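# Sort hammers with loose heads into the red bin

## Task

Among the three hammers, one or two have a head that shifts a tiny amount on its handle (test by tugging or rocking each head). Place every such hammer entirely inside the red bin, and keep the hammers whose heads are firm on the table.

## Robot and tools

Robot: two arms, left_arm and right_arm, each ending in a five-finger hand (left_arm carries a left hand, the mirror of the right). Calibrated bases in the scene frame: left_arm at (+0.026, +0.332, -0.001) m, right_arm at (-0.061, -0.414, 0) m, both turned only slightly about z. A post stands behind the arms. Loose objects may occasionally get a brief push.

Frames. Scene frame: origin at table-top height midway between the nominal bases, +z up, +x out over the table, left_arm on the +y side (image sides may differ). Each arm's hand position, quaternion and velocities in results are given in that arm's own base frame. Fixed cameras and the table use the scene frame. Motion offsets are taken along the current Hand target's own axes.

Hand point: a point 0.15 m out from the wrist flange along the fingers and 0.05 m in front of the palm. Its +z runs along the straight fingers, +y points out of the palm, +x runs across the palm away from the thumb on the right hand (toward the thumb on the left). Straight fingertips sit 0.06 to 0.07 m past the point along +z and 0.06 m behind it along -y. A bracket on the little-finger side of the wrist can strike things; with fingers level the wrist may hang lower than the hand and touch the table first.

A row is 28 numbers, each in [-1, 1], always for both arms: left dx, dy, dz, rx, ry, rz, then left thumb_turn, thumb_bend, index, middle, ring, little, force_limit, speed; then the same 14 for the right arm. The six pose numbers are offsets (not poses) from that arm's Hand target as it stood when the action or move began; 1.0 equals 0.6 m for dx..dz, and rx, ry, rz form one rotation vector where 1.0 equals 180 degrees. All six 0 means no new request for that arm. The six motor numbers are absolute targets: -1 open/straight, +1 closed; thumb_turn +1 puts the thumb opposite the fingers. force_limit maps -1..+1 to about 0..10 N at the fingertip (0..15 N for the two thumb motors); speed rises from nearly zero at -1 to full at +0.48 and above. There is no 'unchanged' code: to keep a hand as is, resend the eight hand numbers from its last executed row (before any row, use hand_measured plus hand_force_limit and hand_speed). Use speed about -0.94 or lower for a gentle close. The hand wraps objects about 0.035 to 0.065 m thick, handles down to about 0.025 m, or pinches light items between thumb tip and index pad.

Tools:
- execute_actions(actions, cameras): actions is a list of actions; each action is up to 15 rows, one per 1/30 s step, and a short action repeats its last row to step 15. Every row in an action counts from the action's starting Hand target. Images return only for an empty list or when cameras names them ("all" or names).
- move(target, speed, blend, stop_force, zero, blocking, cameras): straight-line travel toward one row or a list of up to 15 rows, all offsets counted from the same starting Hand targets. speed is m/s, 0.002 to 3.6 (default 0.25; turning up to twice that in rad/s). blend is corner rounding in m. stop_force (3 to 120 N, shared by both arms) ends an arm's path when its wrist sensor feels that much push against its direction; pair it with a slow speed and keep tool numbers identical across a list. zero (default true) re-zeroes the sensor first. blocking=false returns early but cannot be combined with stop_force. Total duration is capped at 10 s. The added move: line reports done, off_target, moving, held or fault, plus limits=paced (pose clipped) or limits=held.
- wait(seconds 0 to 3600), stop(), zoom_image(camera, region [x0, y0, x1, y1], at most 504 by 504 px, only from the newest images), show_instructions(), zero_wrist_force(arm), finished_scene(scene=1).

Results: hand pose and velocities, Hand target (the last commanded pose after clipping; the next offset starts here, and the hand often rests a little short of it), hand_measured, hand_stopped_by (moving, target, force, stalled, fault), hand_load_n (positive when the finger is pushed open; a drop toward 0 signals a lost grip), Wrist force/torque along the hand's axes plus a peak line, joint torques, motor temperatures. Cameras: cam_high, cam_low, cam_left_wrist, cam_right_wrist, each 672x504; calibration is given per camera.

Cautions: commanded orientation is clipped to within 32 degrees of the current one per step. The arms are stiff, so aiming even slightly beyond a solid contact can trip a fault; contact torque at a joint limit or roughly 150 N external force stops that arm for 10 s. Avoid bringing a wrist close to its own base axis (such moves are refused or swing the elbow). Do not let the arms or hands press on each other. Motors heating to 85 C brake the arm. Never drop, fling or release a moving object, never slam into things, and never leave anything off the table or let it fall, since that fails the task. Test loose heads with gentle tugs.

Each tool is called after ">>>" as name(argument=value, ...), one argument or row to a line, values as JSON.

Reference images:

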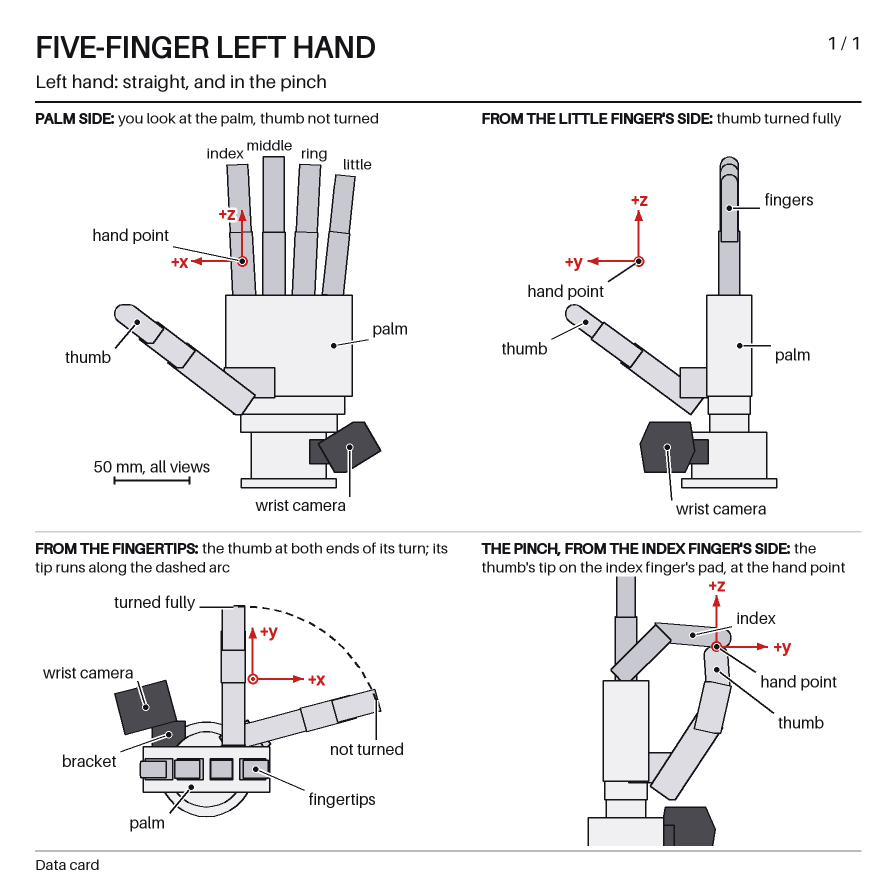

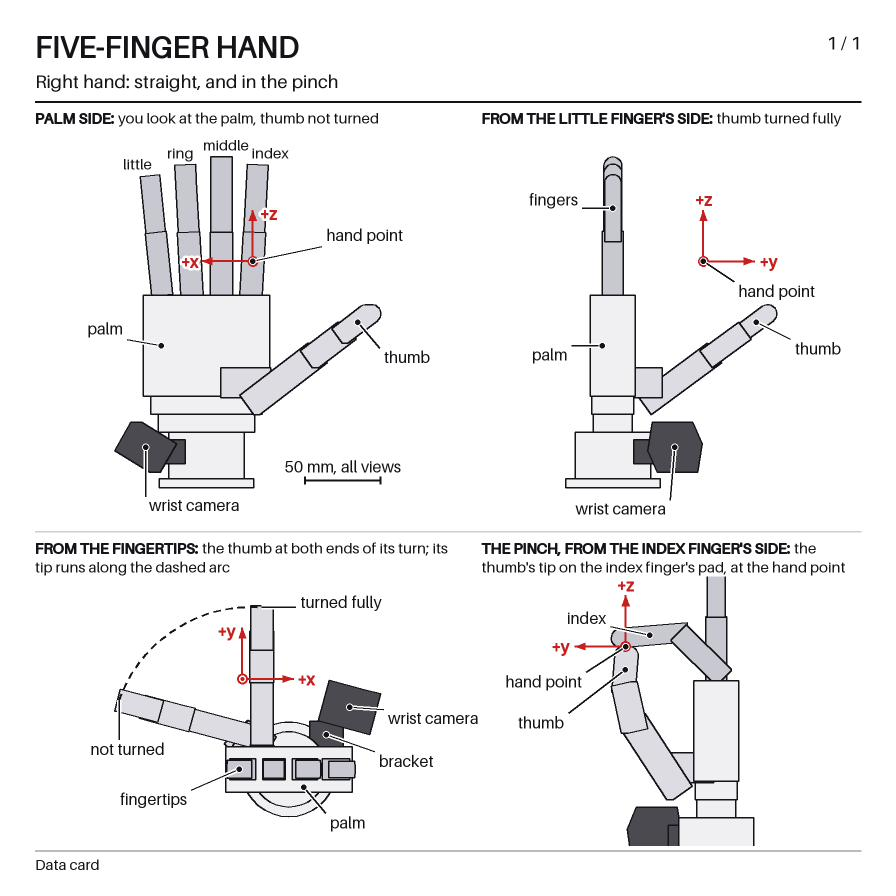

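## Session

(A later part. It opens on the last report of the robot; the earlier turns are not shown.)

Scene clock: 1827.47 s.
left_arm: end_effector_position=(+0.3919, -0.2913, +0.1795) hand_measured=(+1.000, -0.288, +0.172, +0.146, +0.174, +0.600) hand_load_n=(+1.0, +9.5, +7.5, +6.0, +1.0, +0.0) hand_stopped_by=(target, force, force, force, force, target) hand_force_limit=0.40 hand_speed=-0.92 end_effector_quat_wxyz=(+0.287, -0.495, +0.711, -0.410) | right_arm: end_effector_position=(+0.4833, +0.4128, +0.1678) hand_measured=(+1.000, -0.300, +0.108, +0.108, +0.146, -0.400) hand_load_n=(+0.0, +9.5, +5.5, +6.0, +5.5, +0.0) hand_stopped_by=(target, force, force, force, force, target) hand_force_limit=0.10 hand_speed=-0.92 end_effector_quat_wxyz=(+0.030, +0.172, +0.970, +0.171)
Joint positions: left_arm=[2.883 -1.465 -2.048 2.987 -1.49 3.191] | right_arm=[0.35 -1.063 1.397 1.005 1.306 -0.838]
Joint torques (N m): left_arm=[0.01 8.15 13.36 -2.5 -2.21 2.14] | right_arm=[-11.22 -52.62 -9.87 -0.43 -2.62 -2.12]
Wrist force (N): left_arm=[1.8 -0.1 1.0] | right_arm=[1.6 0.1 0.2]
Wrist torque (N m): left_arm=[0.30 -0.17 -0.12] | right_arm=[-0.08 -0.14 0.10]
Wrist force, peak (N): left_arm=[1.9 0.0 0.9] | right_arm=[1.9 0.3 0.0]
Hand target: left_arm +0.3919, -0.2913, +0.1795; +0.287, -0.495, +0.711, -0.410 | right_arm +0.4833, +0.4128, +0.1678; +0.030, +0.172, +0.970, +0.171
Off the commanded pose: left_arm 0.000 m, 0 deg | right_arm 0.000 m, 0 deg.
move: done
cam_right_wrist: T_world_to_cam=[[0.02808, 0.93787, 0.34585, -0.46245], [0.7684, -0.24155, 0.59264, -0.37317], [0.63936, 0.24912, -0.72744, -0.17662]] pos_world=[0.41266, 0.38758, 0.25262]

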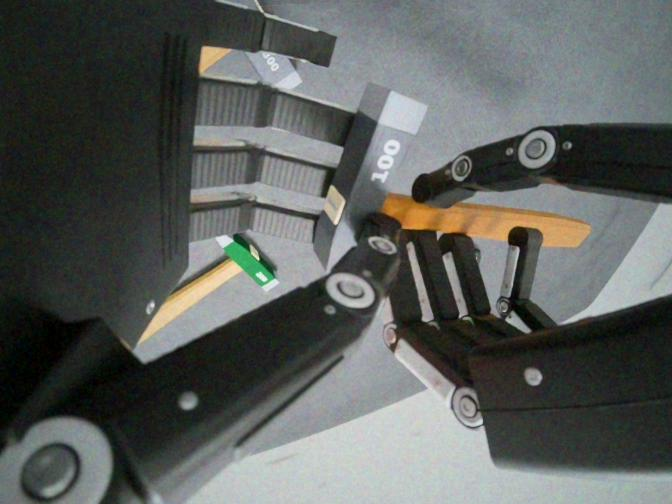

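>>> move(
  target=[0,0,0,0,0,0,1,0.1,0.6,0.5,0.6,0.6,0.4,-0.92,0,-0.00047,-0.000171,0,0,0,1,0.1,0.6,0.6,0.6,-0.4,0.1,-0.92],
)

>>> move(
  target=[0,0,0,0,0,0,1,0.1,0.6,0.5,0.6,0.6,0.4,-0.92,0,-0.00047,-0.000171,0,0,0,1,0.1,0.6,0.6,0.6,-0.4,0.1,-0.92],
  cameras=["cam_right_wrist"],
)

>>> zoom_image(
  camera="cam_right_wrist",
  region=[305, 150, 385, 230],
)

>>> move(
  target=[0,0,0,0,0,0,1,0.1,0.6,0.5,0.6,0.6,0.4,-0.92,0,0.00094,0.00034,0,0,0,1,0.1,0.6,0.6,0.6,-0.4,0.1,-0.92],
)

>>> move(
  target=[0,0,0,0,0,0,1,0.1,0.6,0.5,0.6,0.6,0.4,-0.92,0,0.00094,0.00034,0,0,0,1,0.1,0.6,0.6,0.6,-0.4,0.1,-0.92],
)

>>> move(
  target=[0,0,0,0,0,0,1,0.1,0.6,0.5,0.6,0.6,0.4,-0.92,0,0.00094,0.00034,0,0,0,1,0.1,0.6,0.6,0.6,-0.4,0.1,-0.92],
  cameras=["cam_right_wrist"],
)

>>> zoom_image(
  camera="cam_right_wrist",
  region=[305, 150, 385, 230],
)

Scene clock: 1842.47 s.
left_arm: end_effector_position=(+0.3919, -0.2913, +0.1795) hand_measured=(+1.000, -0.288, +0.172, +0.146, +0.174, +0.600) hand_load_n=(+1.0, +9.5, +7.5, +6.0, +0.5, +0.0) hand_stopped_by=(target, force, force, force, force, target) hand_force_limit=0.40 hand_speed=-0.92 end_effector_quat_wxyz=(+0.287, -0.495, +0.711, -0.410) | right_arm: end_effector_position=(+0.4832, +0.4125, +0.1678) hand_measured=(+1.000, -0.300, +0.108, +0.108, +0.146, -0.400) hand_load_n=(+0.0, +9.5, +5.0, +5.5, +5.5, +0.0) hand_stopped_by=(target, force, force, force, force, target) hand_force_limit=0.10 hand_speed=-0.92 end_effector_quat_wxyz=(+0.030, +0.172, +0.970, +0.171)
Joint positions: left_arm=[2.883 -1.465 -2.048 2.987 -1.49 3.191] | right_arm=[0.349 -1.063 1.398 1.005 1.306 -0.839]
Joint torques (N m): left_arm=[-3.99 8.56 14.74 -2.48 -2.21 2.09] | right_arm=[-10.59 -51.75 -9.89 -0.51 -2.69 -2.29]
Wrist force (N): left_arm=[1.8 -0.1 1.0] | right_arm=[1.6 0.5 -0.2]
Wrist torque (N m): left_arm=[0.29 -0.17 -0.12] | right_arm=[-0.03 -0.12 0.10]
Wrist force, peak (N): left_arm=[1.9 -0.1 1.2] | right_arm=[1.9 0.7 0.0]
Hand target: left_arm +0.3919, -0.2913, +0.1795; +0.287, -0.495, +0.711, -0.410 | right_arm +0.4832, +0.4125, +0.1678; +0.030, +0.172, +0.970, +0.171
Off the commanded pose: left_arm 0.000 m, 0 deg | right_arm 0.000 m, 0 deg.
move: done

Scene clock: 1842.97 s.
left_arm: end_effector_position=(+0.3919, -0.2913, +0.1795) hand_measured=(+1.000, -0.288, +0.172, +0.146, +0.174, +0.600) hand_load_n=(+1.0, +9.5, +7.5, +6.0, +1.0, +0.0) hand_stopped_by=(target, force, force, force, force, target) hand_force_limit=0.40 hand_speed=-0.92 end_effector_quat_wxyz=(+0.287, -0.495, +0.711, -0.410) | right_arm: end_effector_position=(+0.4831, +0.4122, +0.1678) hand_measured=(+1.000, -0.300, +0.108, +0.108, +0.146, -0.400) hand_load_n=(+0.0, +9.5, +5.0, +6.0, +5.5, +0.0) hand_stopped_by=(target, force, force, force, force, target) hand_force_limit=0.10 hand_speed=-0.92 end_effector_quat_wxyz=(+0.030, +0.172, +0.970, +0.171)
Joint positions: left_arm=[2.883 -1.465 -2.048 2.987 -1.49 3.191] | right_arm=[0.349 -1.064 1.399 1.005 1.306 -0.839]
Joint torques (N m): left_arm=[-4.66 9.12 15.2 -2.63 -2.23 2.08] | right_arm=[-11.95 -53.15 -9.65 -0.25 -2.91 -1.98]
Wrist force (N): left_arm=[1.7 0.3 1.1] | right_arm=[1.5 0.4 -0.4]
Wrist torque (N m): left_arm=[0.32 -0.15 -0.13] | right_arm=[-0.06 -0.10 0.09]
Wrist force, peak (N): left_arm=[1.9 0.6 1.5] | right_arm=[1.8 0.8 -0.3]
Hand target: left_arm +0.3919, -0.2913, +0.1795; +0.287, -0.495, +0.711, -0.410 | right_arm +0.4831, +0.4122, +0.1678; +0.030, +0.172, +0.970, +0.171
Off the commanded pose: left_arm 0.000 m, 0 deg | right_arm 0.000 m, 0 deg.
move: done
cam_right_wrist: T_world_to_cam=[[0.02808, 0.93787, 0.34585, -0.46188], [0.7684, -0.24155, 0.59264, -0.37317], [0.63936, 0.24912, -0.72744, -0.17635]] pos_world=[0.41246, 0.38698, 0.25262]

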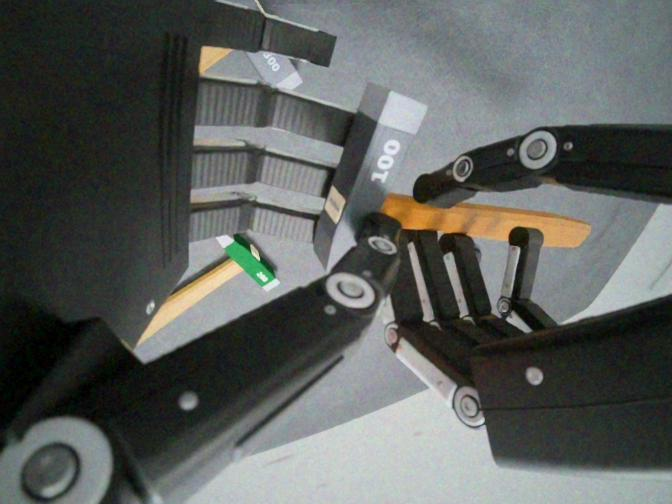

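Scaled by 6.300 from the camera's image (finer frame: 960x720).

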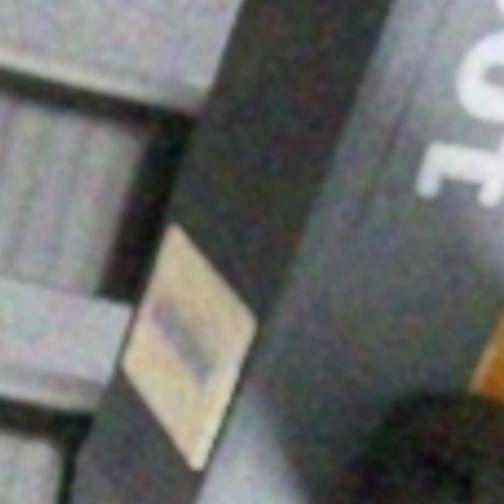

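Scene clock: 1843.47 s.
left_arm: end_effector_position=(+0.3919, -0.2912, +0.1795) hand_measured=(+1.000, -0.288, +0.172, +0.146, +0.174, +0.600) hand_load_n=(+1.0, +9.5, +8.0, +6.0, +1.0, +0.0) hand_stopped_by=(target, force, force, force, force, target) hand_force_limit=0.40 hand_speed=-0.92 end_effector_quat_wxyz=(+0.287, -0.495, +0.711, -0.410) | right_arm: end_effector_position=(+0.4833, +0.4128, +0.1678) hand_measured=(+1.000, -0.300, +0.108, +0.108, +0.146, -0.400) hand_load_n=(+0.0, +9.0, +5.5, +6.5, +5.5, +0.0) hand_stopped_by=(target, force, force, force, force, target) hand_force_limit=0.10 hand_speed=-0.92 end_effector_quat_wxyz=(+0.030, +0.172, +0.970, +0.171)
Joint positions: left_arm=[2.883 -1.465 -2.048 2.987 -1.49 3.191] | right_arm=[0.35 -1.063 1.397 1.005 1.306 -0.838]
Joint torques (N m): left_arm=[-5.13 8.91 15.81 -2.54 -1.63 2.05] | right_arm=[6.76 -30.47 -27.26 4.22 1.98 1.68]
Wrist force (N): left_arm=[-1.1 -1.3 1.1] | right_arm=[2.0 -3.0 -0.1]
Wrist torque (N m): left_arm=[0.26 -0.01 -0.13] | right_arm=[-0.20 -0.10 -0.10]
Wrist force, peak (N): left_arm=[-1.6 -2.7 1.6] | right_arm=[3.4 -3.3 0.5]
Hand target: left_arm +0.3919, -0.2913, +0.1795; +0.287, -0.495, +0.711, -0.410 | right_arm +0.4833, +0.4128, +0.1678; +0.030, +0.172, +0.970, +0.171
Off the commanded pose: left_arm 0.000 m, 0 deg | right_arm 0.000 m, 0 deg.
move: done

Scene clock: 1843.97 s.
left_arm: end_effector_position=(+0.3919, -0.2912, +0.1795) hand_measured=(+1.000, -0.288, +0.172, +0.146, +0.174, +0.600) hand_load_n=(+1.0, +9.5, +7.5, +6.0, +1.0, +0.0) hand_stopped_by=(target, force, force, force, force, target) hand_force_limit=0.40 hand_speed=-0.92 end_effector_quat_wxyz=(+0.287, -0.495, +0.711, -0.410) | right_arm: end_effector_position=(+0.4835, +0.4134, +0.1678) hand_measured=(+1.000, -0.300, +0.108, +0.108, +0.146, -0.400) hand_load_n=(+0.0, +9.0, +5.5, +6.0, +5.5, +0.0) hand_stopped_by=(target, force, force, force, force, target) hand_force_limit=0.10 hand_speed=-0.92 end_effector_quat_wxyz=(+0.030, +0.172, +0.970, +0.171)
Joint positions: left_arm=[2.883 -1.465 -2.048 2.987 -1.49 3.191] | right_arm=[0.351 -1.062 1.395 1.006 1.306 -0.837]
Joint torques (N m): left_arm=[-5.99 8.85 15.81 -2.53 -0.93 2] | right_arm=[7.13 -30.36 -27.12 4.31 1.75 1.79]
Wrist force (N): left_arm=[-1.3 -1.7 0.9] | right_arm=[1.8 -3.5 0.5]
Wrist torque (N m): left_arm=[0.22 0.02 -0.14] | right_arm=[-0.28 -0.12 -0.19]
Wrist force, peak (N): left_arm=[-1.3 -1.7 0.9] | right_arm=[2.0 -3.4 0.3]
Hand target: left_arm +0.3919, -0.2913, +0.1795; +0.287, -0.495, +0.711, -0.410 | right_arm +0.4835, +0.4134, +0.1678; +0.030, +0.172, +0.970, +0.171
Off the commanded pose: left_arm 0.000 m, 0 deg | right_arm 0.000 m, 0 deg.
move: done

Scene clock: 1844.47 s.
left_arm: end_effector_position=(+0.3919, -0.2912, +0.1795) hand_measured=(+1.000, -0.288, +0.172, +0.146, +0.174, +0.600) hand_load_n=(+0.5, +9.5, +7.0, +6.5, +1.0, +0.0) hand_stopped_by=(target, force, force, force, force, target) hand_force_limit=0.40 hand_speed=-0.92 end_effector_quat_wxyz=(+0.287, -0.495, +0.711, -0.410) | right_arm: end_effector_position=(+0.4837, +0.4139, +0.1678) hand_measured=(+1.000, -0.300, +0.108, +0.108, +0.146, -0.400) hand_load_n=(+0.0, +9.0, +5.5, +6.0, +5.5, +0.0) hand_stopped_by=(target, force, force, force, force, target) hand_force_limit=0.10 hand_speed=-0.92 end_effector_quat_wxyz=(+0.030, +0.172, +0.970, +0.171)
Joint positions: left_arm=[2.883 -1.465 -2.048 2.987 -1.49 3.191] | right_arm=[0.352 -1.06 1.393 1.006 1.306 -0.836]
Joint torques (N m): left_arm=[-6.55 9.66 15.98 -2.6 -0.46 2.08] | right_arm=[7.92 -31.42 -29.28 3.85 1.71 1.7]
Wrist force (N): left_arm=[-3.8 -1.8 0.8] | right_arm=[2.2 -6.1 -0.7]
Wrist torque (N m): left_arm=[0.22 0.06 -0.12] | right_arm=[-0.33 -0.12 -0.22]
Wrist force, peak (N): left_arm=[-3.8 -1.8 0.7] | right_arm=[2.2 -6.1 -0.7]
Hand target: left_arm +0.3919, -0.2913, +0.1795; +0.287, -0.495, +0.711, -0.410 | right_arm +0.4837, +0.4139, +0.1678; +0.030, +0.172, +0.970, +0.171
Off the commanded pose: left_arm 0.000 m, 0 deg | right_arm 0.000 m, 0 deg.
move: done
cam_right_wrist: T_world_to_cam=[[0.02808, 0.93787, 0.34585, -0.46349], [0.7684, -0.24155, 0.59264, -0.37322], [0.63936, 0.24912, -0.72744, -0.17715]] pos_world=[0.41306, 0.38868, 0.25262]

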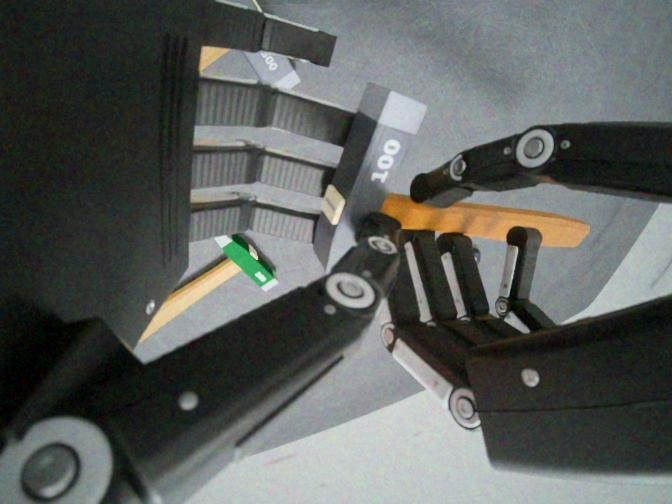

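Scaled by 6.300 from the camera's image (finer frame: 960x720).

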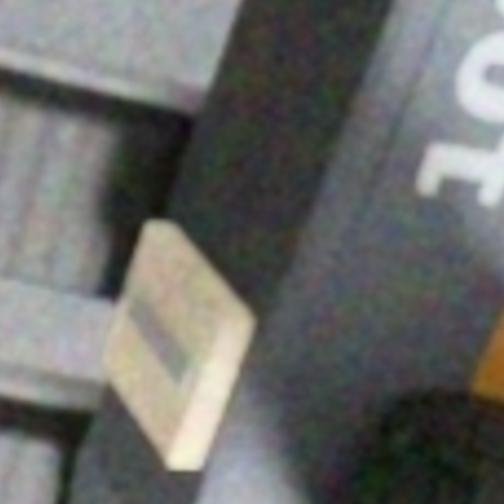

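>>> move(
  target=[0,0,0,0,0,0,1,0.1,0.6,0.5,0.6,0.6,0.4,-0.92,0,-0.00063,-0.00023,0,0,0,1,0.1,0.6,0.6,0.6,-0.4,0.1,-0.92],
)

>>> move(
  target=[0,0,0,0,0,0,1,0.1,0.6,0.5,0.6,0.6,0.4,-0.92,0,0,0,0,0,0,1,-0.6,-0.3,-0.3,-0.3,-0.4,0.1,-0.7],
  cameras=["cam_left_wrist"],
)

>>> move(
  target=[
    [0,0,0,0,0,0,1,0.1,0.6,0.5,0.6,0.6,0.4,-0.92,0,-0.085,-0.05,0,0,0,1,-0.6,-0.3,-0.3,-0.3,-0.4,0.1,-0.7],
    [0,0,0,0,0,0,1,0.1,0.6,0.5,0.6,0.6,0.4,-0.92,0,-0.2,-0.3,0,0,0,1,-0.6,-0.3,-0.3,-0.3,-0.4,0.1,-0.7],
  ],
  speed=0.08,
  blend=0.02,
  cameras=["cam_high","cam_left_wrist"],
)

Scene clock: 1884.83 s.
left_arm: end_effector_position=(+0.3919, -0.2913, +0.1795) hand_measured=(+1.000, -0.288, +0.172, +0.146, +0.174, +0.600) hand_load_n=(+1.0, +9.5, +7.5, +6.5, +0.5, +0.0) hand_stopped_by=(target, force, force, force, force, target) hand_force_limit=0.40 hand_speed=-0.92 end_effector_quat_wxyz=(+0.287, -0.495, +0.711, -0.410) | right_arm: end_effector_position=(+0.4836, +0.4136, +0.1678) hand_measured=(+1.000, -0.300, +0.108, +0.108, +0.146, -0.400) hand_load_n=(+0.0, +9.0, +5.5, +6.0, +5.5, +0.0) hand_stopped_by=(target, force, force, force, force, target) hand_force_limit=0.10 hand_speed=-0.92 end_effector_quat_wxyz=(+0.030, +0.172, +0.970, +0.171)
Joint positions: left_arm=[2.883 -1.465 -2.048 2.987 -1.49 3.191] | right_arm=[0.351 -1.061 1.395 1.006 1.306 -0.837]
Joint torques (N m): left_arm=[-10.97 10.23 17.8 -2.58 0.96 2.05] | right_arm=[-10.95 -53.16 -9.94 -0.22 -2.84 -2.33]
Wrist force (N): left_arm=[1.6 -0.2 0.5] | right_arm=[1.0 -0.2 0.5]
Wrist torque (N m): left_arm=[0.30 -0.17 -0.13] | right_arm=[-0.08 -0.10 -0.04]
Wrist force, peak (N): left_arm=[-4.1 -1.6 0.8] | right_arm=[2.1 -6.3 -0.7]
Hand target: left_arm +0.3919, -0.2913, +0.1795; +0.287, -0.495, +0.711, -0.410 | right_arm +0.4836, +0.4135, +0.1678; +0.030, +0.172, +0.970, +0.171
Off the commanded pose: left_arm 0.000 m, 0 deg | right_arm 0.000 m, 0 deg.
move: done

Scene clock: 1885.80 s.
left_arm: end_effector_position=(+0.3919, -0.2913, +0.1795) hand_measured=(+1.000, -0.288, +0.172, +0.146, +0.172, +0.600) hand_load_n=(+0.5, +9.5, +7.5, +6.5, +2.0, +0.0) hand_stopped_by=(target, force, force, force, force, target) hand_force_limit=0.40 hand_speed=-0.92 end_effector_quat_wxyz=(+0.287, -0.495, +0.711, -0.410) | right_arm: end_effector_position=(+0.4836, +0.4135, +0.1678) hand_measured=(+1.000, -0.600, -0.300, -0.300, -0.300, -0.400) hand_load_n=(+0.0, -0.5, +0.0, +0.0, +0.0, +0.0) hand_stopped_by=(target, target, target, target, target, target) hand_force_limit=0.10 hand_speed=-0.70 end_effector_quat_wxyz=(+0.030, +0.172, +0.970, +0.171)
Joint positions: left_arm=[2.883 -1.465 -2.048 2.987 -1.49 3.191] | right_arm=[0.351 -1.061 1.395 1.006 1.306 -0.837]
Joint torques (N m): left_arm=[-12.08 10.77 18.74 -1.62 -2.31 2.06] | right_arm=[-9.22 -44.88 -9.88 -0.06 -0.9 -1.83]
Wrist force (N): left_arm=[0.9 1.9 0.6] | right_arm=[-0.3 -0.3 -1.1]
Wrist torque (N m): left_arm=[0.42 -0.16 -0.08] | right_arm=[-0.03 0.04 -0.10]
Wrist force, peak (N): left_arm=[0.8 2.7 1.6] | right_arm=[1.0 -2.1 -1.3]
Hand target: left_arm +0.3919, -0.2913, +0.1795; +0.287, -0.495, +0.711, -0.410 | right_arm +0.4836, +0.4135, +0.1678; +0.030, +0.172, +0.970, +0.171
Off the commanded pose: left_arm 0.000 m, 0 deg | right_arm 0.000 m, 0 deg.
move: done
cam_left_wrist: T_world_to_cam=[[0.41271, -0.40561, 0.81557, -0.4249], [-0.78128, -0.61794, 0.08803, 0.11775], [0.46827, -0.67352, -0.57193, -0.15925]] pos_world=[0.34193, -0.20684, 0.24509]

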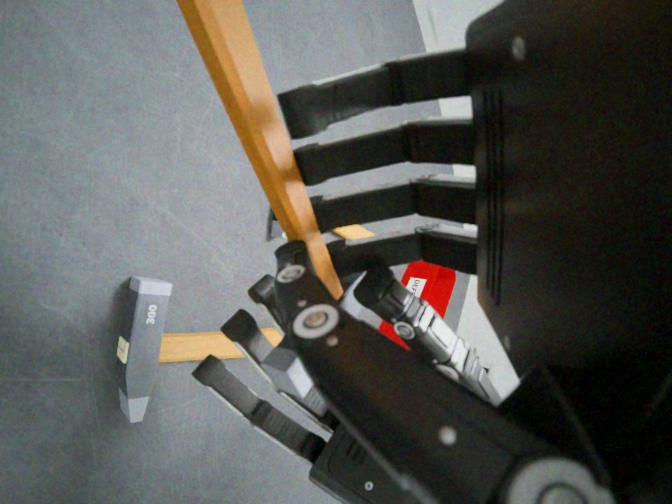

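Scene clock: 1889.07 s.
left_arm: end_effector_position=(+0.3919, -0.2913, +0.1795) hand_measured=(+1.000, -0.288, +0.172, +0.146, +0.172, +0.600) hand_load_n=(+0.5, +9.5, +7.5, +6.0, +1.5, +0.0) hand_stopped_by=(target, force, force, force, force, target) hand_force_limit=0.40 hand_speed=-0.92 end_effector_quat_wxyz=(+0.287, -0.495, +0.711, -0.410) | right_arm: end_effector_position=(+0.4235, +0.2498, +0.2958) hand_measured=(+1.000, -0.600, -0.300, -0.300, -0.300, -0.400) hand_load_n=(+0.0, -0.5, +0.0, +0.0, +0.0, +0.0) hand_stopped_by=(target, target, target, target, target, target) hand_force_limit=0.10 hand_speed=-0.70 end_effector_quat_wxyz=(+0.030, +0.172, +0.970, +0.171)
Joint positions: left_arm=[2.883 -1.465 -2.048 2.987 -1.49 3.191] | right_arm=[-0.019 -1.441 1.6 1.294 1.241 -1.218]
Joint torques (N m): left_arm=[-13.47 14.79 20.3 1.63 -2.26 2.15] | right_arm=[-10.5 -36.19 -25.85 4.98 -3.08 -2.45]
Wrist force (N): left_arm=[0.6 1.9 0.4] | right_arm=[-0.1 -0.1 -1.2]
Wrist torque (N m): left_arm=[0.43 -0.13 -0.09] | right_arm=[0.00 0.02 0.05]
Wrist force, peak (N): left_arm=[1.0 2.1 0.6] | right_arm=[-0.3 -0.9 -1.5]
Hand target: left_arm +0.3919, -0.2913, +0.1795; +0.287, -0.495, +0.711, -0.410 | right_arm +0.4235, +0.2498, +0.2958; +0.030, +0.172, +0.970, +0.171
Off the commanded pose: left_arm 0.000 m, 0 deg | right_arm 0.000 m, 0 deg.
move: done
cam_left_wrist: T_world_to_cam=[[0.41271, -0.40561, 0.81557, -0.4249], [-0.78128, -0.61794, 0.08803, 0.11775], [0.46827, -0.67352, -0.57193, -0.15925]] pos_world=[0.34193, -0.20684, 0.24509]

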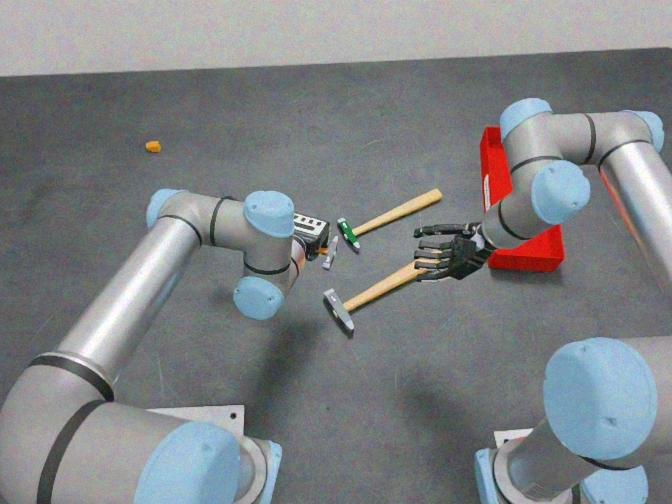

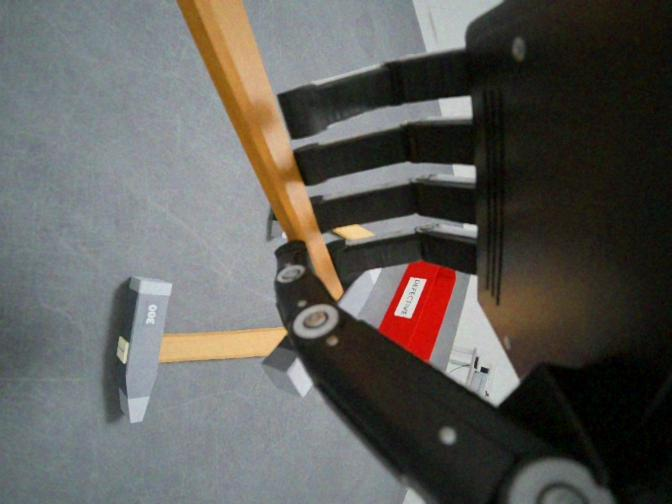

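>>> move(
  target=[0.3453,0.1133,-0.1963,0,-0.0962,-0.0556,1,0.1,0.6,0.5,0.6,0.6,0.4,-0.92,0.02,-0.195,-0.16,0,0,0,1,-0.6,-0.3,-0.3,-0.3,-0.4,0.1,-0.7],
  speed=0.15,
  cameras=["cam_high","cam_left_wrist"],
)

Scene clock: 1913.07 s.
left_arm: end_effector_position=(+0.1927, -0.4386, +0.1791) hand_measured=(+1.000, -0.288, +0.172, +0.146, +0.172, +0.600) hand_load_n=(+0.5, +9.5, +7.5, +6.0, +1.5, +0.0) hand_stopped_by=(target, force, force, force, force, target) hand_force_limit=0.40 hand_speed=-0.92 end_effector_quat_wxyz=(-0.354, +0.611, -0.614, +0.354) | right_arm: end_effector_position=(+0.3631, +0.1199, +0.3459) hand_measured=(+1.000, -0.600, -0.300, -0.300, -0.300, -0.400) hand_load_n=(+0.0, +0.0, +0.0, +0.0, +0.0, +0.0) hand_stopped_by=(target, target, target, target, target, target) hand_force_limit=0.10 hand_speed=-0.70 end_effector_quat_wxyz=(+0.030, +0.172, +0.970, +0.171)
Joint positions: left_arm=[1.919 -1.843 -1.731 2.542 -2.521 2.206] | right_arm=[-0.497 -1.663 1.741 1.546 1.225 -1.726]
Joint torques (N m): left_arm=[-14.17 23.24 28.64 -4.71 -3.85 -1.94] | right_arm=[-9.98 -27.57 -8.22 5.34 -2.25 -2.29]
Wrist force (N): left_arm=[1.0 1.5 0.9] | right_arm=[-0.1 -0.4 -1.3]
Wrist torque (N m): left_arm=[0.34 -0.17 0.02] | right_arm=[-0.03 0.03 0.04]
Wrist force, peak (N): left_arm=[1.5 2.2 -0.1] | right_arm=[0.0 -1.1 -1.5]
Hand target: left_arm +0.1926, -0.4386, +0.1791; -0.354, +0.611, -0.614, +0.354 | right_arm +0.3631, +0.1199, +0.3459; +0.030, +0.172, +0.970, +0.171
Off the commanded pose: left_arm 0.000 m, 0 deg | right_arm 0.000 m, 0 deg.
move: done
cam_left_wrist: T_world_to_cam=[[0.52595, -0.23976, 0.81602, -0.35123], [-0.5229, -0.84785, 0.08791, -0.2795], [0.67079, -0.47293, -0.57129, -0.11657]] pos_world=[0.11677, -0.37632, 0.24459]

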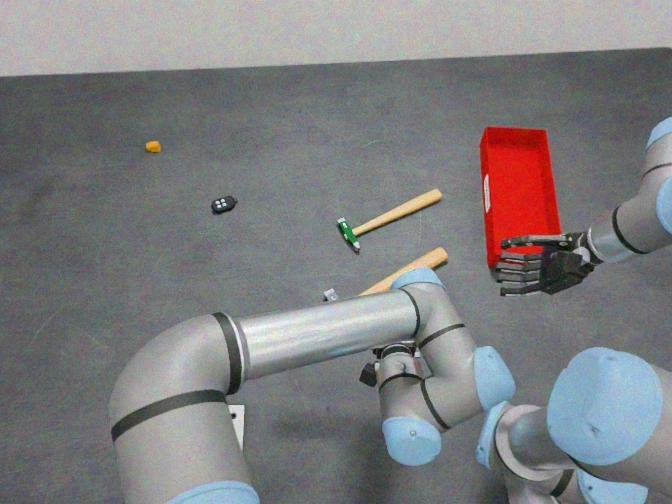

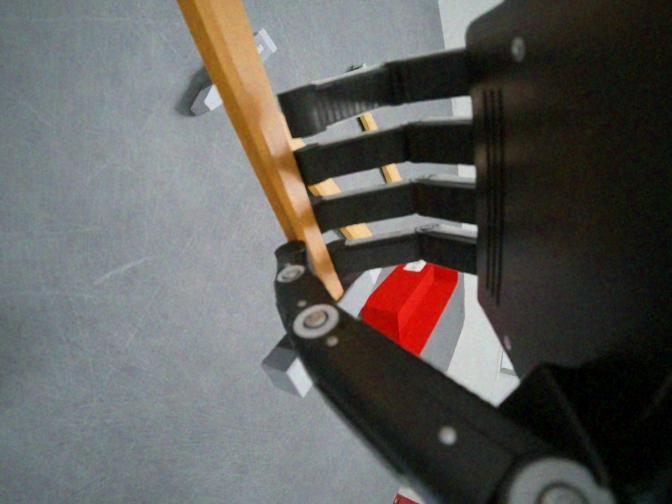

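>>> move(
  target=[0,0.195,0.1126,0,0,0,1,0.1,0.6,0.5,0.6,0.6,0.4,-0.92,0,0,0,0,0,0,1,-0.6,-0.3,-0.3,-0.3,-0.4,0.1,-0.7],
  speed=0.1,
)

>>> move(
  target=[0,0.0433,0.025,0,0,0,1,0.1,0.6,0.5,0.6,0.6,0.4,-0.92,0,0,0,0,0,0,1,-0.6,-0.3,-0.3,-0.3,-0.4,0.1,-0.7],
  speed=0.015,
  stop_force=3,
  cameras=["cam_high","cam_left_wrist"],
)

Scene clock: 1924.10 s.
left_arm: end_effector_position=(+0.1928, -0.4384, +0.0440) hand_measured=(+1.000, -0.288, +0.172, +0.146, +0.172, +0.600) hand_load_n=(+0.5, +9.5, +7.5, +6.0, +1.5, +0.0) hand_stopped_by=(target, force, force, force, force, target) hand_force_limit=0.40 hand_speed=-0.92 end_effector_quat_wxyz=(-0.354, +0.611, -0.614, +0.354) | right_arm: end_effector_position=(+0.3631, +0.1199, +0.3459) hand_measured=(+1.000, -0.600, -0.300, -0.300, -0.300, -0.400) hand_load_n=(+0.0, +0.0, +0.0, +0.0, +0.0, +0.0) hand_stopped_by=(target, target, target, target, target, target) hand_force_limit=0.10 hand_speed=-0.70 end_effector_quat_wxyz=(+0.030, +0.172, +0.970, +0.171)
Joint positions: left_arm=[1.919 -2.027 -1.879 2.875 -2.521 2.207] | right_arm=[-0.497 -1.663 1.741 1.546 1.225 -1.726]
Joint torques (N m): left_arm=[10.64 26.76 2.01 1.17 1.27 2.26] | right_arm=[-9.99 -26.77 -9.4 5.27 -2.49 -2.4]
Wrist force (N): left_arm=[0.5 1.7 0.6] | right_arm=[0.1 -0.3 -1.4]
Wrist torque (N m): left_arm=[0.38 -0.09 -0.11] | right_arm=[-0.01 0.00 0.06]
Wrist force, peak (N): left_arm=[0.5 2.5 1.1] | right_arm=[-0.1 -0.5 -1.5]
Hand target: left_arm +0.1928, -0.4384, +0.0440; -0.354, +0.611, -0.614, +0.354 | right_arm +0.3631, +0.1199, +0.3459; +0.030, +0.172, +0.970, +0.171
Off the commanded pose: left_arm 0.000 m, 0 deg | right_arm 0.000 m, 0 deg.
move: done

Scene clock: 1926.77 s.
left_arm: end_effector_position=(+0.1928, -0.4383, +0.0217) hand_measured=(+1.000, -0.284, +0.174, +0.146, +0.174, +0.600) hand_load_n=(+0.0, +1.5, +0.0, +3.5, +0.0, +0.0) hand_stopped_by=(target, force, force, force, force, target) hand_force_limit=0.40 hand_speed=-0.92 end_effector_quat_wxyz=(-0.354, +0.611, -0.614, +0.354) | right_arm: end_effector_position=(+0.3631, +0.1199, +0.3459) hand_measured=(+1.000, -0.600, -0.300, -0.300, -0.300, -0.400) hand_load_n=(+0.0, +0.0, +0.0, +0.0, +0.0, +0.5) hand_stopped_by=(target, target, target, target, target, target) hand_force_limit=0.10 hand_speed=-0.70 end_effector_quat_wxyz=(+0.030, +0.172, +0.970, +0.171)
Joint positions: left_arm=[1.92 -2.066 -1.893 2.928 -2.521 2.207] | right_arm=[-0.497 -1.663 1.741 1.546 1.225 -1.726]
Joint torques (N m): left_arm=[8.82 40.26 23.25 -4.49 1.31 1.89] | right_arm=[-9.29 -26.72 -9.94 5.42 -2.54 -2.12]
Wrist force (N): left_arm=[-0.1 0.7 0.1] | right_arm=[0.1 -0.2 -1.3]
Wrist torque (N m): left_arm=[0.38 -0.04 -0.09] | right_arm=[0.00 -0.01 0.07]
Wrist force, peak (N): left_arm=[1.4 -8.3 -7.8] | right_arm=[0.2 -0.3 -1.5]
Hand target: left_arm +0.1928, -0.4383, +0.0217; -0.354, +0.611, -0.614, +0.354 (not the last commanded pose) | right_arm +0.3631, +0.1199, +0.3459; +0.030, +0.172, +0.970, +0.171
Off the commanded pose: left_arm 0.008 m, 0 deg | right_arm 0.000 m, 0 deg.
move: contact (left_arm)
cam_left_wrist: T_world_to_cam=[[0.52598, -0.23971, 0.81602, -0.22292], [-0.52287, -0.84786, 0.08796, -0.26541], [0.67079, -0.47293, -0.57129, -0.20647]] pos_world=[0.11697, -0.37611, 0.08729]

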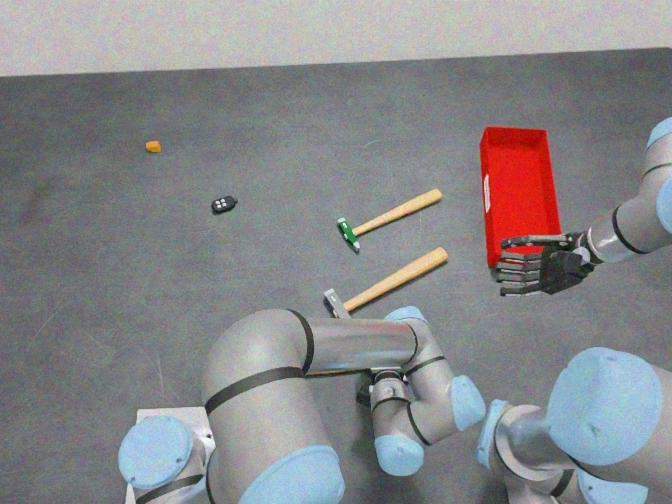

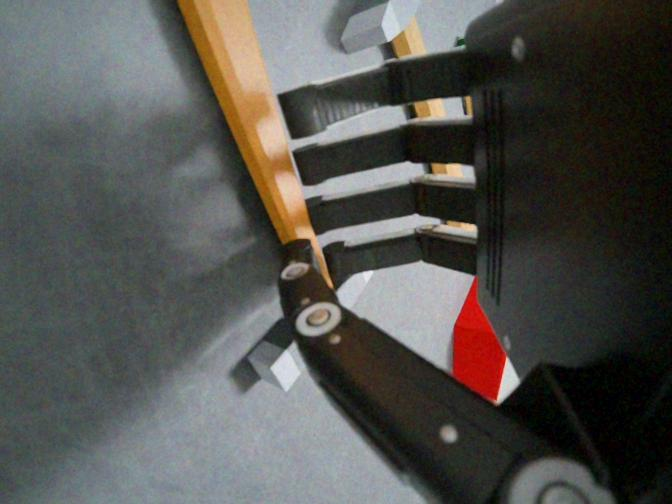

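>>> move(
  target=[0,0.0115,0.0067,0,0,0,1,0.1,0.6,0.5,0.6,0.6,0.4,-0.92,0,0,0,0,0,0,1,-0.6,-0.3,-0.3,-0.3,-0.4,0.1,-0.7],
  speed=0.006,
  stop_force=3,
  cameras=["cam_low","cam_left_wrist"],
)

>>> zoom_image(
  camera="cam_low",
  region=[400, 180, 600, 330],
)

Scene clock: 1936.87 s.
left_arm: end_effector_position=(+0.1928, -0.4383, +0.0216) hand_measured=(+1.000, -0.284, +0.174, +0.146, +0.174, +0.600) hand_load_n=(+0.0, +1.5, +0.0, +3.5, +0.0, +0.5) hand_stopped_by=(target, force, force, force, force, target) hand_force_limit=0.40 hand_speed=-0.92 end_effector_quat_wxyz=(-0.354, +0.611, -0.614, +0.354) | right_arm: end_effector_position=(+0.3631, +0.1199, +0.3459) hand_measured=(+1.000, -0.600, -0.300, -0.300, -0.300, -0.400) hand_load_n=(+0.0, -0.5, +0.0, +0.0, +0.0, +0.0) hand_stopped_by=(target, target, target, target, target, target) hand_force_limit=0.10 hand_speed=-0.70 end_effector_quat_wxyz=(+0.030, +0.172, +0.970, +0.171)
Joint positions: left_arm=[1.92 -2.067 -1.893 2.928 -2.521 2.207] | right_arm=[-0.497 -1.663 1.741 1.546 1.225 -1.726]
Joint torques (N m): left_arm=[4.53 40.01 10.61 -4.53 1.45 0.21] | right_arm=[-9.72 -26.87 -8.81 5.25 -2.61 -2.26]
Wrist force (N): left_arm=[-0.1 -0.5 -1.0] | right_arm=[0.3 -0.1 -1.0]
Wrist torque (N m): left_arm=[0.33 -0.08 -0.06] | right_arm=[0.01 -0.03 0.08]
Wrist force, peak (N): left_arm=[-0.3 -4.5 -3.2] | right_arm=[0.3 -0.4 -1.5]
Hand target: left_arm +0.1928, -0.4383, +0.0216; -0.354, +0.611, -0.614, +0.354 (not the last commanded pose) | right_arm +0.3631, +0.1199, +0.3459; +0.030, +0.172, +0.970, +0.171
Off the commanded pose: left_arm 0.008 m, 0 deg | right_arm 0.000 m, 0 deg.
move: contact (left_arm)
cam_left_wrist: T_world_to_cam=[[0.52605, -0.23976, 0.81596, -0.22286], [-0.52281, -0.84791, 0.0879, -0.26542], [0.67078, -0.47283, -0.57139, -0.20648]] pos_world=[0.11697, -0.37611, 0.08719]

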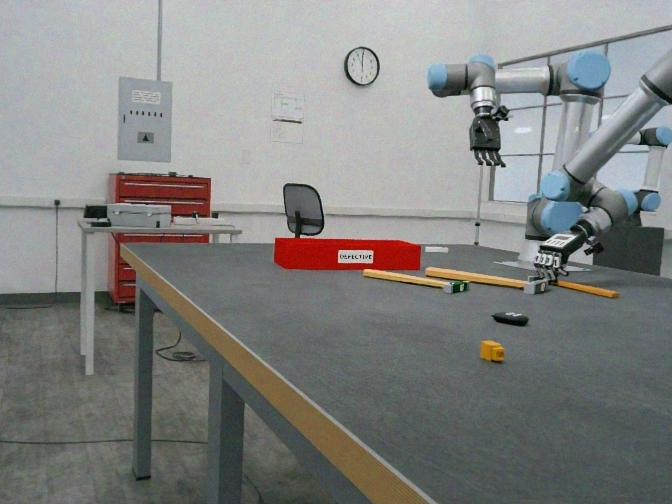

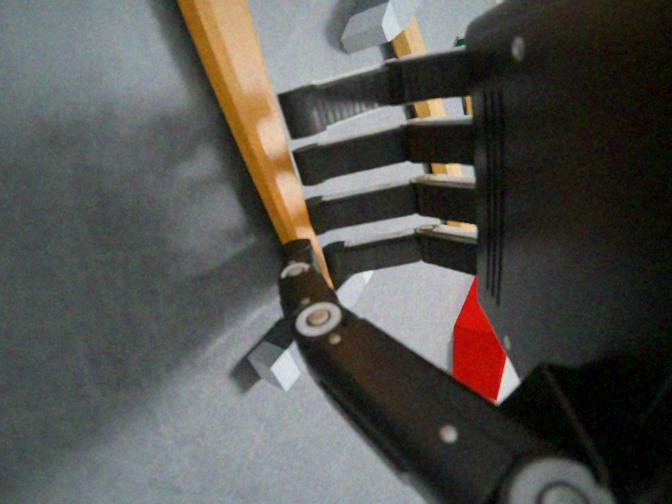

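Scaled by 2.520.

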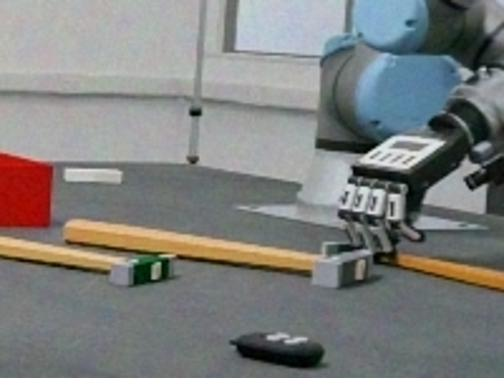

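>>> move(
  target=[0,0.0024,0.0014,0,-0.0014,0.0024,1,0.1,0.6,0.5,0.6,0.6,0.4,-0.92,0,0,0,0,0,0,1,-0.6,-0.3,-0.3,-0.3,-0.4,0.1,-0.7],
  speed=0.01,
)

>>> move(
  target=[0,0.0012,0.0007,0,-0.0007,0.0012,1,0.1,0.6,0.5,0.6,0.6,0.4,-0.92,0,0,0,0,0,0,1,-0.6,-0.3,-0.3,-0.3,-0.4,0.1,-0.7],
  speed=0.01,
  cameras=["cam_left_wrist"],
)

Scene clock: 1954.90 s.
left_arm: end_effector_position=(+0.1928, -0.4383, +0.0200) hand_measured=(+1.000, -0.284, +0.174, +0.146, +0.174, +0.600) hand_load_n=(+0.0, +0.0, +2.0, +4.5, +0.0, +0.0) hand_stopped_by=(target, force, force, force, force, target) hand_force_limit=0.40 hand_speed=-0.92 end_effector_quat_wxyz=(-0.356, +0.609, -0.615, +0.351) | right_arm: end_effector_position=(+0.3631, +0.1199, +0.3459) hand_measured=(+1.000, -0.600, -0.300, -0.300, -0.300, -0.400) hand_load_n=(+0.0, +0.0, +0.0, +0.0, +0.0, +0.5) hand_stopped_by=(target, target, target, target, target, target) hand_force_limit=0.10 hand_speed=-0.70 end_effector_quat_wxyz=(+0.030, +0.172, +0.970, +0.171)
Joint positions: left_arm=[1.918 -2.074 -1.889 2.923 -2.524 2.207] | right_arm=[-0.497 -1.663 1.741 1.546 1.225 -1.726]
Joint torques (N m): left_arm=[-9.32 14.71 17.69 -3.87 -1.34 2.76] | right_arm=[-10.96 -26.1 -9.99 5.3 -2.59 -2.39]
Wrist force (N): left_arm=[2.3 -21.7 -21.6] | right_arm=[0.0 -0.2 -1.3]
Wrist torque (N m): left_arm=[-0.55 -0.62 0.28] | right_arm=[0.00 0.01 0.06]
Wrist force, peak (N): left_arm=[2.3 -21.7 -21.6] | right_arm=[0.0 -0.5 -1.5]
Hand target: left_arm +0.1928, -0.4383, +0.0200; -0.356, +0.609, -0.615, +0.351 | right_arm +0.3631, +0.1199, +0.3459; +0.030, +0.172, +0.970, +0.171
Off the commanded pose: left_arm 0.000 m, 0 deg | right_arm 0.000 m, 0 deg.
move: done

Scene clock: 1955.40 s.
left_arm: end_effector_position=(+0.1928, -0.4383, +0.0192) hand_measured=(+1.000, -0.284, +0.172, +0.146, +0.174, +0.600) hand_load_n=(+0.0, +0.0, +4.5, +5.5, +0.5, +0.0) hand_stopped_by=(target, force, force, force, force, target) hand_force_limit=0.40 hand_speed=-0.92 end_effector_quat_wxyz=(-0.358, +0.608, -0.616, +0.350) | right_arm: end_effector_position=(+0.3631, +0.1199, +0.3459) hand_measured=(+1.000, -0.600, -0.300, -0.300, -0.300, -0.400) hand_load_n=(+0.0, +0.0, +0.0, +0.5, +0.0, +0.0) hand_stopped_by=(target, target, target, target, target, target) hand_force_limit=0.10 hand_speed=-0.70 end_effector_quat_wxyz=(+0.030, +0.172, +0.970, +0.171)
Joint positions: left_arm=[1.917 -2.077 -1.886 2.92 -2.526 2.208] | right_arm=[-0.497 -1.663 1.741 1.546 1.225 -1.726]
Joint torques (N m): left_arm=[-8.21 7.65 14.51 -3.6 0.03 2.91] | right_arm=[-9.83 -26.66 -9.24 5.22 -2.6 -2.13]
Wrist force (N): left_arm=[2.8 -32.5 -30.9] | right_arm=[-0.1 -0.4 -1.1]
Wrist torque (N m): left_arm=[-0.83 -0.76 0.43] | right_arm=[-0.04 0.02 0.05]
Wrist force, peak (N): left_arm=[2.8 -32.5 -30.9] | right_arm=[0.0 -0.4 -1.6]
Hand target: left_arm +0.1928, -0.4383, +0.0191; -0.358, +0.608, -0.616, +0.350 | right_arm +0.3631, +0.1199, +0.3459; +0.030, +0.172, +0.970, +0.171
Off the commanded pose: left_arm 0.000 m, 0 deg | right_arm 0.000 m, 0 deg.
move: done
cam_left_wrist: T_world_to_cam=[[0.52599, -0.25031, 0.81282, -0.22538], [-0.52279, -0.84899, 0.07687, -0.26542], [0.67084, -0.46537, -0.57742, -0.2045]] pos_world=[0.11697, -0.37692, 0.08552]

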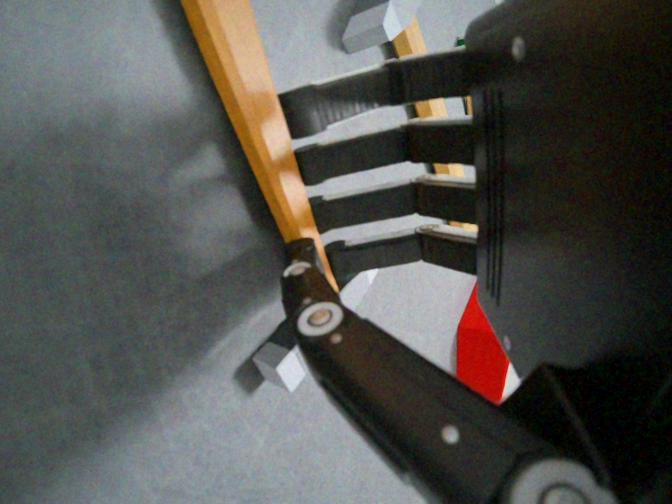

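>>> move(
  target=[0,-0.0029,-0.0017,0,0.0021,-0.0036,1,0.1,0.6,0.5,0.6,0.6,0.4,-0.92,0,0,0,0,0,0,1,-0.6,-0.3,-0.3,-0.3,-0.4,0.1,-0.7],
  speed=0.01,
)

Scene clock: 1968.17 s.
left_arm: end_effector_position=(+0.1928, -0.4383, +0.0211) hand_measured=(+1.000, -0.284, +0.174, +0.146, +0.174, +0.600) hand_load_n=(+0.0, +0.0, +1.5, +6.0, +0.0, +0.0) hand_stopped_by=(target, force, force, force, force, target) hand_force_limit=0.40 hand_speed=-0.92 end_effector_quat_wxyz=(-0.354, +0.611, -0.614, +0.354) | right_arm: end_effector_position=(+0.3631, +0.1199, +0.3459) hand_measured=(+1.000, -0.600, -0.300, -0.300, -0.300, -0.400) hand_load_n=(+0.0, +0.0, +0.0, +0.0, +0.0, +0.0) hand_stopped_by=(target, target, target, target, target, target) hand_force_limit=0.10 hand_speed=-0.70 end_effector_quat_wxyz=(+0.030, +0.172, +0.970, +0.171)
Joint positions: left_arm=[1.92 -2.068 -1.894 2.929 -2.521 2.207] | right_arm=[-0.497 -1.663 1.741 1.546 1.225 -1.726]
Joint torques (N m): left_arm=[10.57 38.43 -0.51 0.95 2.07 -1.96] | right_arm=[-10.59 -25.83 -10.4 5.45 -2.75 -1.93]
Wrist force (N): left_arm=[-0.2 -3.4 -0.6] | right_arm=[0.2 -0.2 -1.0]
Wrist torque (N m): left_arm=[0.26 0.00 0.00] | right_arm=[-0.02 -0.03 0.07]
Wrist force, peak (N): left_arm=[3.1 -34.0 -32.1] | right_arm=[0.3 -0.5 -1.4]
Hand target: left_arm +0.1928, -0.4383, +0.0212; -0.354, +0.611, -0.614, +0.354 | right_arm +0.3631, +0.1199, +0.3459; +0.030, +0.172, +0.970, +0.171
Off the commanded pose: left_arm 0.000 m, 0 deg | right_arm 0.000 m, 0 deg.
move: done

>>> move(
  target=[0,0,0,0,0,0,1,0.1,0.6,-0.3,0.6,0.6,0.4,-0.92,0,0,0,0,0,0,1,-0.6,-0.3,-0.3,-0.3,-0.4,0.1,-0.7],
)

>>> move(
  target=[0,0,0,0,0,0,1,-0.45,-0.1,-0.5,-0.1,-0.1,0.4,-0.92,0,0,0,0,0,0,1,-0.6,-0.3,-0.3,-0.3,-0.4,0.1,-0.7],
  cameras=["cam_left_wrist"],
)

Scene clock: 1976.97 s.
left_arm: end_effector_position=(+0.1928, -0.4383, +0.0212) hand_measured=(+1.000, -0.284, +0.174, -0.300, +0.174, +0.600) hand_load_n=(+0.0, +0.0, +2.0, +0.0, +0.0, +0.5) hand_stopped_by=(target, force, force, target, force, target) hand_force_limit=0.40 hand_speed=-0.92 end_effector_quat_wxyz=(-0.354, +0.611, -0.614, +0.354) | right_arm: end_effector_position=(+0.3631, +0.1199, +0.3459) hand_measured=(+1.000, -0.600, -0.300, -0.300, -0.300, -0.400) hand_load_n=(+0.0, +0.0, +0.0, +0.0, +0.0, +0.0) hand_stopped_by=(target, target, target, target, target, target) hand_force_limit=0.10 hand_speed=-0.70 end_effector_quat_wxyz=(+0.030, +0.172, +0.970, +0.171)
Joint positions: left_arm=[1.92 -2.068 -1.894 2.929 -2.521 2.207] | right_arm=[-0.497 -1.663 1.741 1.546 1.225 -1.726]
Joint torques (N m): left_arm=[10.77 34.37 0.93 1.1 -1.77 -1.28] | right_arm=[-9.49 -25.56 -9.28 5.33 -2.53 -2.01]
Wrist force (N): left_arm=[0.0 -2.0 -1.9] | right_arm=[0.0 -0.3 -1.1]
Wrist torque (N m): left_arm=[0.31 -0.05 -0.03] | right_arm=[-0.03 0.00 0.05]
Wrist force, peak (N): left_arm=[0.4 -5.5 -9.2] | right_arm=[0.0 -0.3 -1.5]
Hand target: left_arm +0.1928, -0.4383, +0.0212; -0.354, +0.611, -0.614, +0.354 | right_arm +0.3631, +0.1199, +0.3459; +0.030, +0.172, +0.970, +0.171
Off the commanded pose: left_arm 0.000 m, 0 deg | right_arm 0.000 m, 0 deg.
move: done

Scene clock: 1980.33 s.
left_arm: end_effector_position=(+0.1928, -0.4383, +0.0212) hand_measured=(+1.000, -0.450, -0.100, -0.500, -0.100, -0.100) hand_load_n=(+0.0, +0.0, +0.0, +0.0, +0.0, +0.0) hand_stopped_by=(target, target, target, target, target, target) hand_force_limit=0.40 hand_speed=-0.92 end_effector_quat_wxyz=(-0.354, +0.611, -0.614, +0.354) | right_arm: end_effector_position=(+0.3631, +0.1199, +0.3459) hand_measured=(+1.000, -0.600, -0.300, -0.300, -0.300, -0.400) hand_load_n=(+0.0, +0.0, +0.0, +0.0, +0.0, +0.5) hand_stopped_by=(target, target, target, target, target, target) hand_force_limit=0.10 hand_speed=-0.70 end_effector_quat_wxyz=(+0.030, +0.172, +0.970, +0.171)
Joint positions: left_arm=[1.92 -2.068 -1.894 2.929 -2.521 2.207] | right_arm=[-0.497 -1.663 1.741 1.546 1.225 -1.726]
Joint torques (N m): left_arm=[10.83 27.77 8.55 0.84 -3.22 -0.25] | right_arm=[-10.29 -26.67 -9.92 5.28 -2.63 -2.09]
Wrist force (N): left_arm=[-0.2 0.7 0.1] | right_arm=[0.2 -0.6 -1.4]
Wrist torque (N m): left_arm=[0.39 0.03 -0.06] | right_arm=[-0.05 -0.01 0.06]
Wrist force, peak (N): left_arm=[0.2 -1.9 -1.9] | right_arm=[0.1 -0.4 -1.6]
Hand target: left_arm +0.1928, -0.4383, +0.0212; -0.354, +0.611, -0.614, +0.354 | right_arm +0.3631, +0.1199, +0.3459; +0.030, +0.172, +0.970, +0.171
Off the commanded pose: left_arm 0.000 m, 0 deg | right_arm 0.000 m, 0 deg.
move: done
cam_left_wrist: T_world_to_cam=[[0.52605, -0.23976, 0.81596, -0.22245], [-0.52281, -0.84791, 0.0879, -0.26538], [0.67078, -0.47283, -0.57139, -0.20677]] pos_world=[0.11697, -0.37611, 0.08669]

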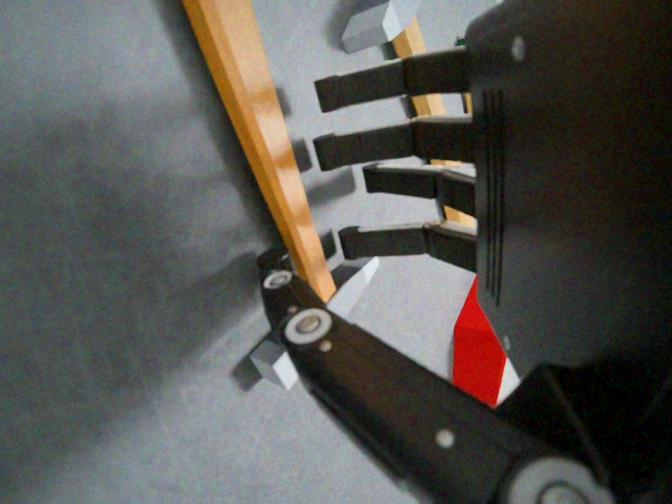

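>>> move(
  target=[
    [0,-0.1732,-0.1,0,0,0,1,-0.45,-0.1,-0.5,-0.1,-0.1,0.4,-0.92,0,0,0,0,0,0,1,-0.6,-0.3,-0.3,-0.3,-0.4,0.1,-0.7],
    [-0.35,-0.42,-0.12,0,0.0962,0.0556,1,-0.45,-0.1,-0.5,-0.1,-0.1,0.4,-0.92,0,0,0,0,0,0,1,-0.6,-0.3,-0.3,-0.3,-0.4,0.1,-0.7],
  ],
  speed=0.15,
  blend=0.04,
  cameras=["cam_high","cam_right_wrist"],
)

Scene clock: 1996.63 s.
left_arm: end_effector_position=(+0.2571, -0.2291, +0.2759) hand_measured=(+1.000, -0.450, -0.100, -0.500, -0.100, -0.100) hand_load_n=(+0.0, +0.0, +0.0, +0.0, +0.0, +0.0) hand_stopped_by=(target, target, target, target, target, target) hand_force_limit=0.40 hand_speed=-0.92 end_effector_quat_wxyz=(+0.287, -0.495, +0.711, -0.410) | right_arm: end_effector_position=(+0.3631, +0.1199, +0.3459) hand_measured=(+1.000, -0.600, -0.300, -0.300, -0.300, -0.400) hand_load_n=(+0.0, +0.0, +0.0, +0.0, +0.0, +0.0) hand_stopped_by=(target, target, target, target, target, target) hand_force_limit=0.10 hand_speed=-0.70 end_effector_quat_wxyz=(+0.030, +0.172, +0.970, +0.171)
Joint positions: left_arm=[3.113 -0.962 -2.11 2.525 -1.292 3.31] | right_arm=[-0.497 -1.663 1.741 1.546 1.225 -1.726]
Joint torques (N m): left_arm=[10.93 1.55 8.95 -2.91 2.79 2.31] | right_arm=[-8.82 -25 -9.64 5.31 -2.51 -2.06]
Wrist force (N): left_arm=[0.1 0.9 0.1] | right_arm=[0.3 -0.3 -1.2]
Wrist torque (N m): left_arm=[0.43 -0.01 -0.09] | right_arm=[-0.02 -0.03 0.07]
Wrist force, peak (N): left_arm=[-0.1 1.9 0.8] | right_arm=[0.3 -0.4 -1.5]
Hand target: left_arm +0.2571, -0.2291, +0.2759; +0.287, -0.495, +0.711, -0.410 | right_arm +0.3631, +0.1199, +0.3459; +0.030, +0.172, +0.970, +0.171
Off the commanded pose: left_arm 0.000 m, 0 deg | right_arm 0.000 m, 0 deg.
move: done
cam_right_wrist: T_world_to_cam=[[0.02808, 0.93787, 0.34585, -0.24597], [0.7684, -0.24155, 0.59264, -0.45711], [0.63936, 0.24912, -0.72744, 0.10275]] pos_world=[0.29246, 0.09468, 0.43072]

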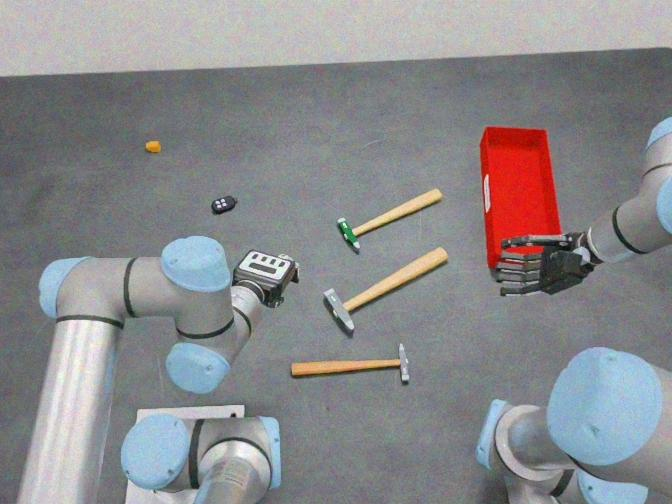

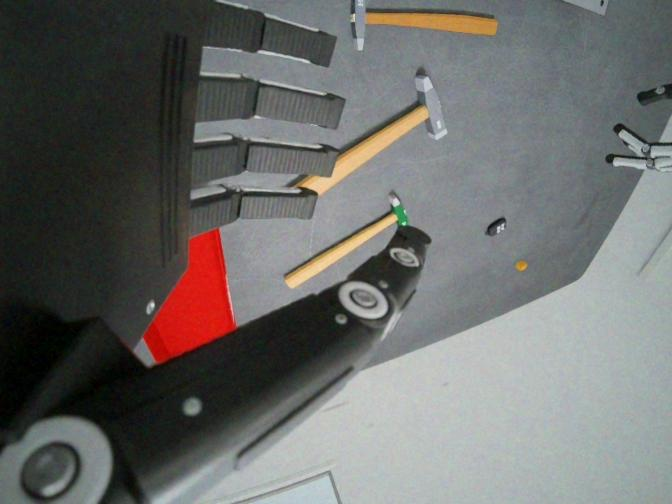

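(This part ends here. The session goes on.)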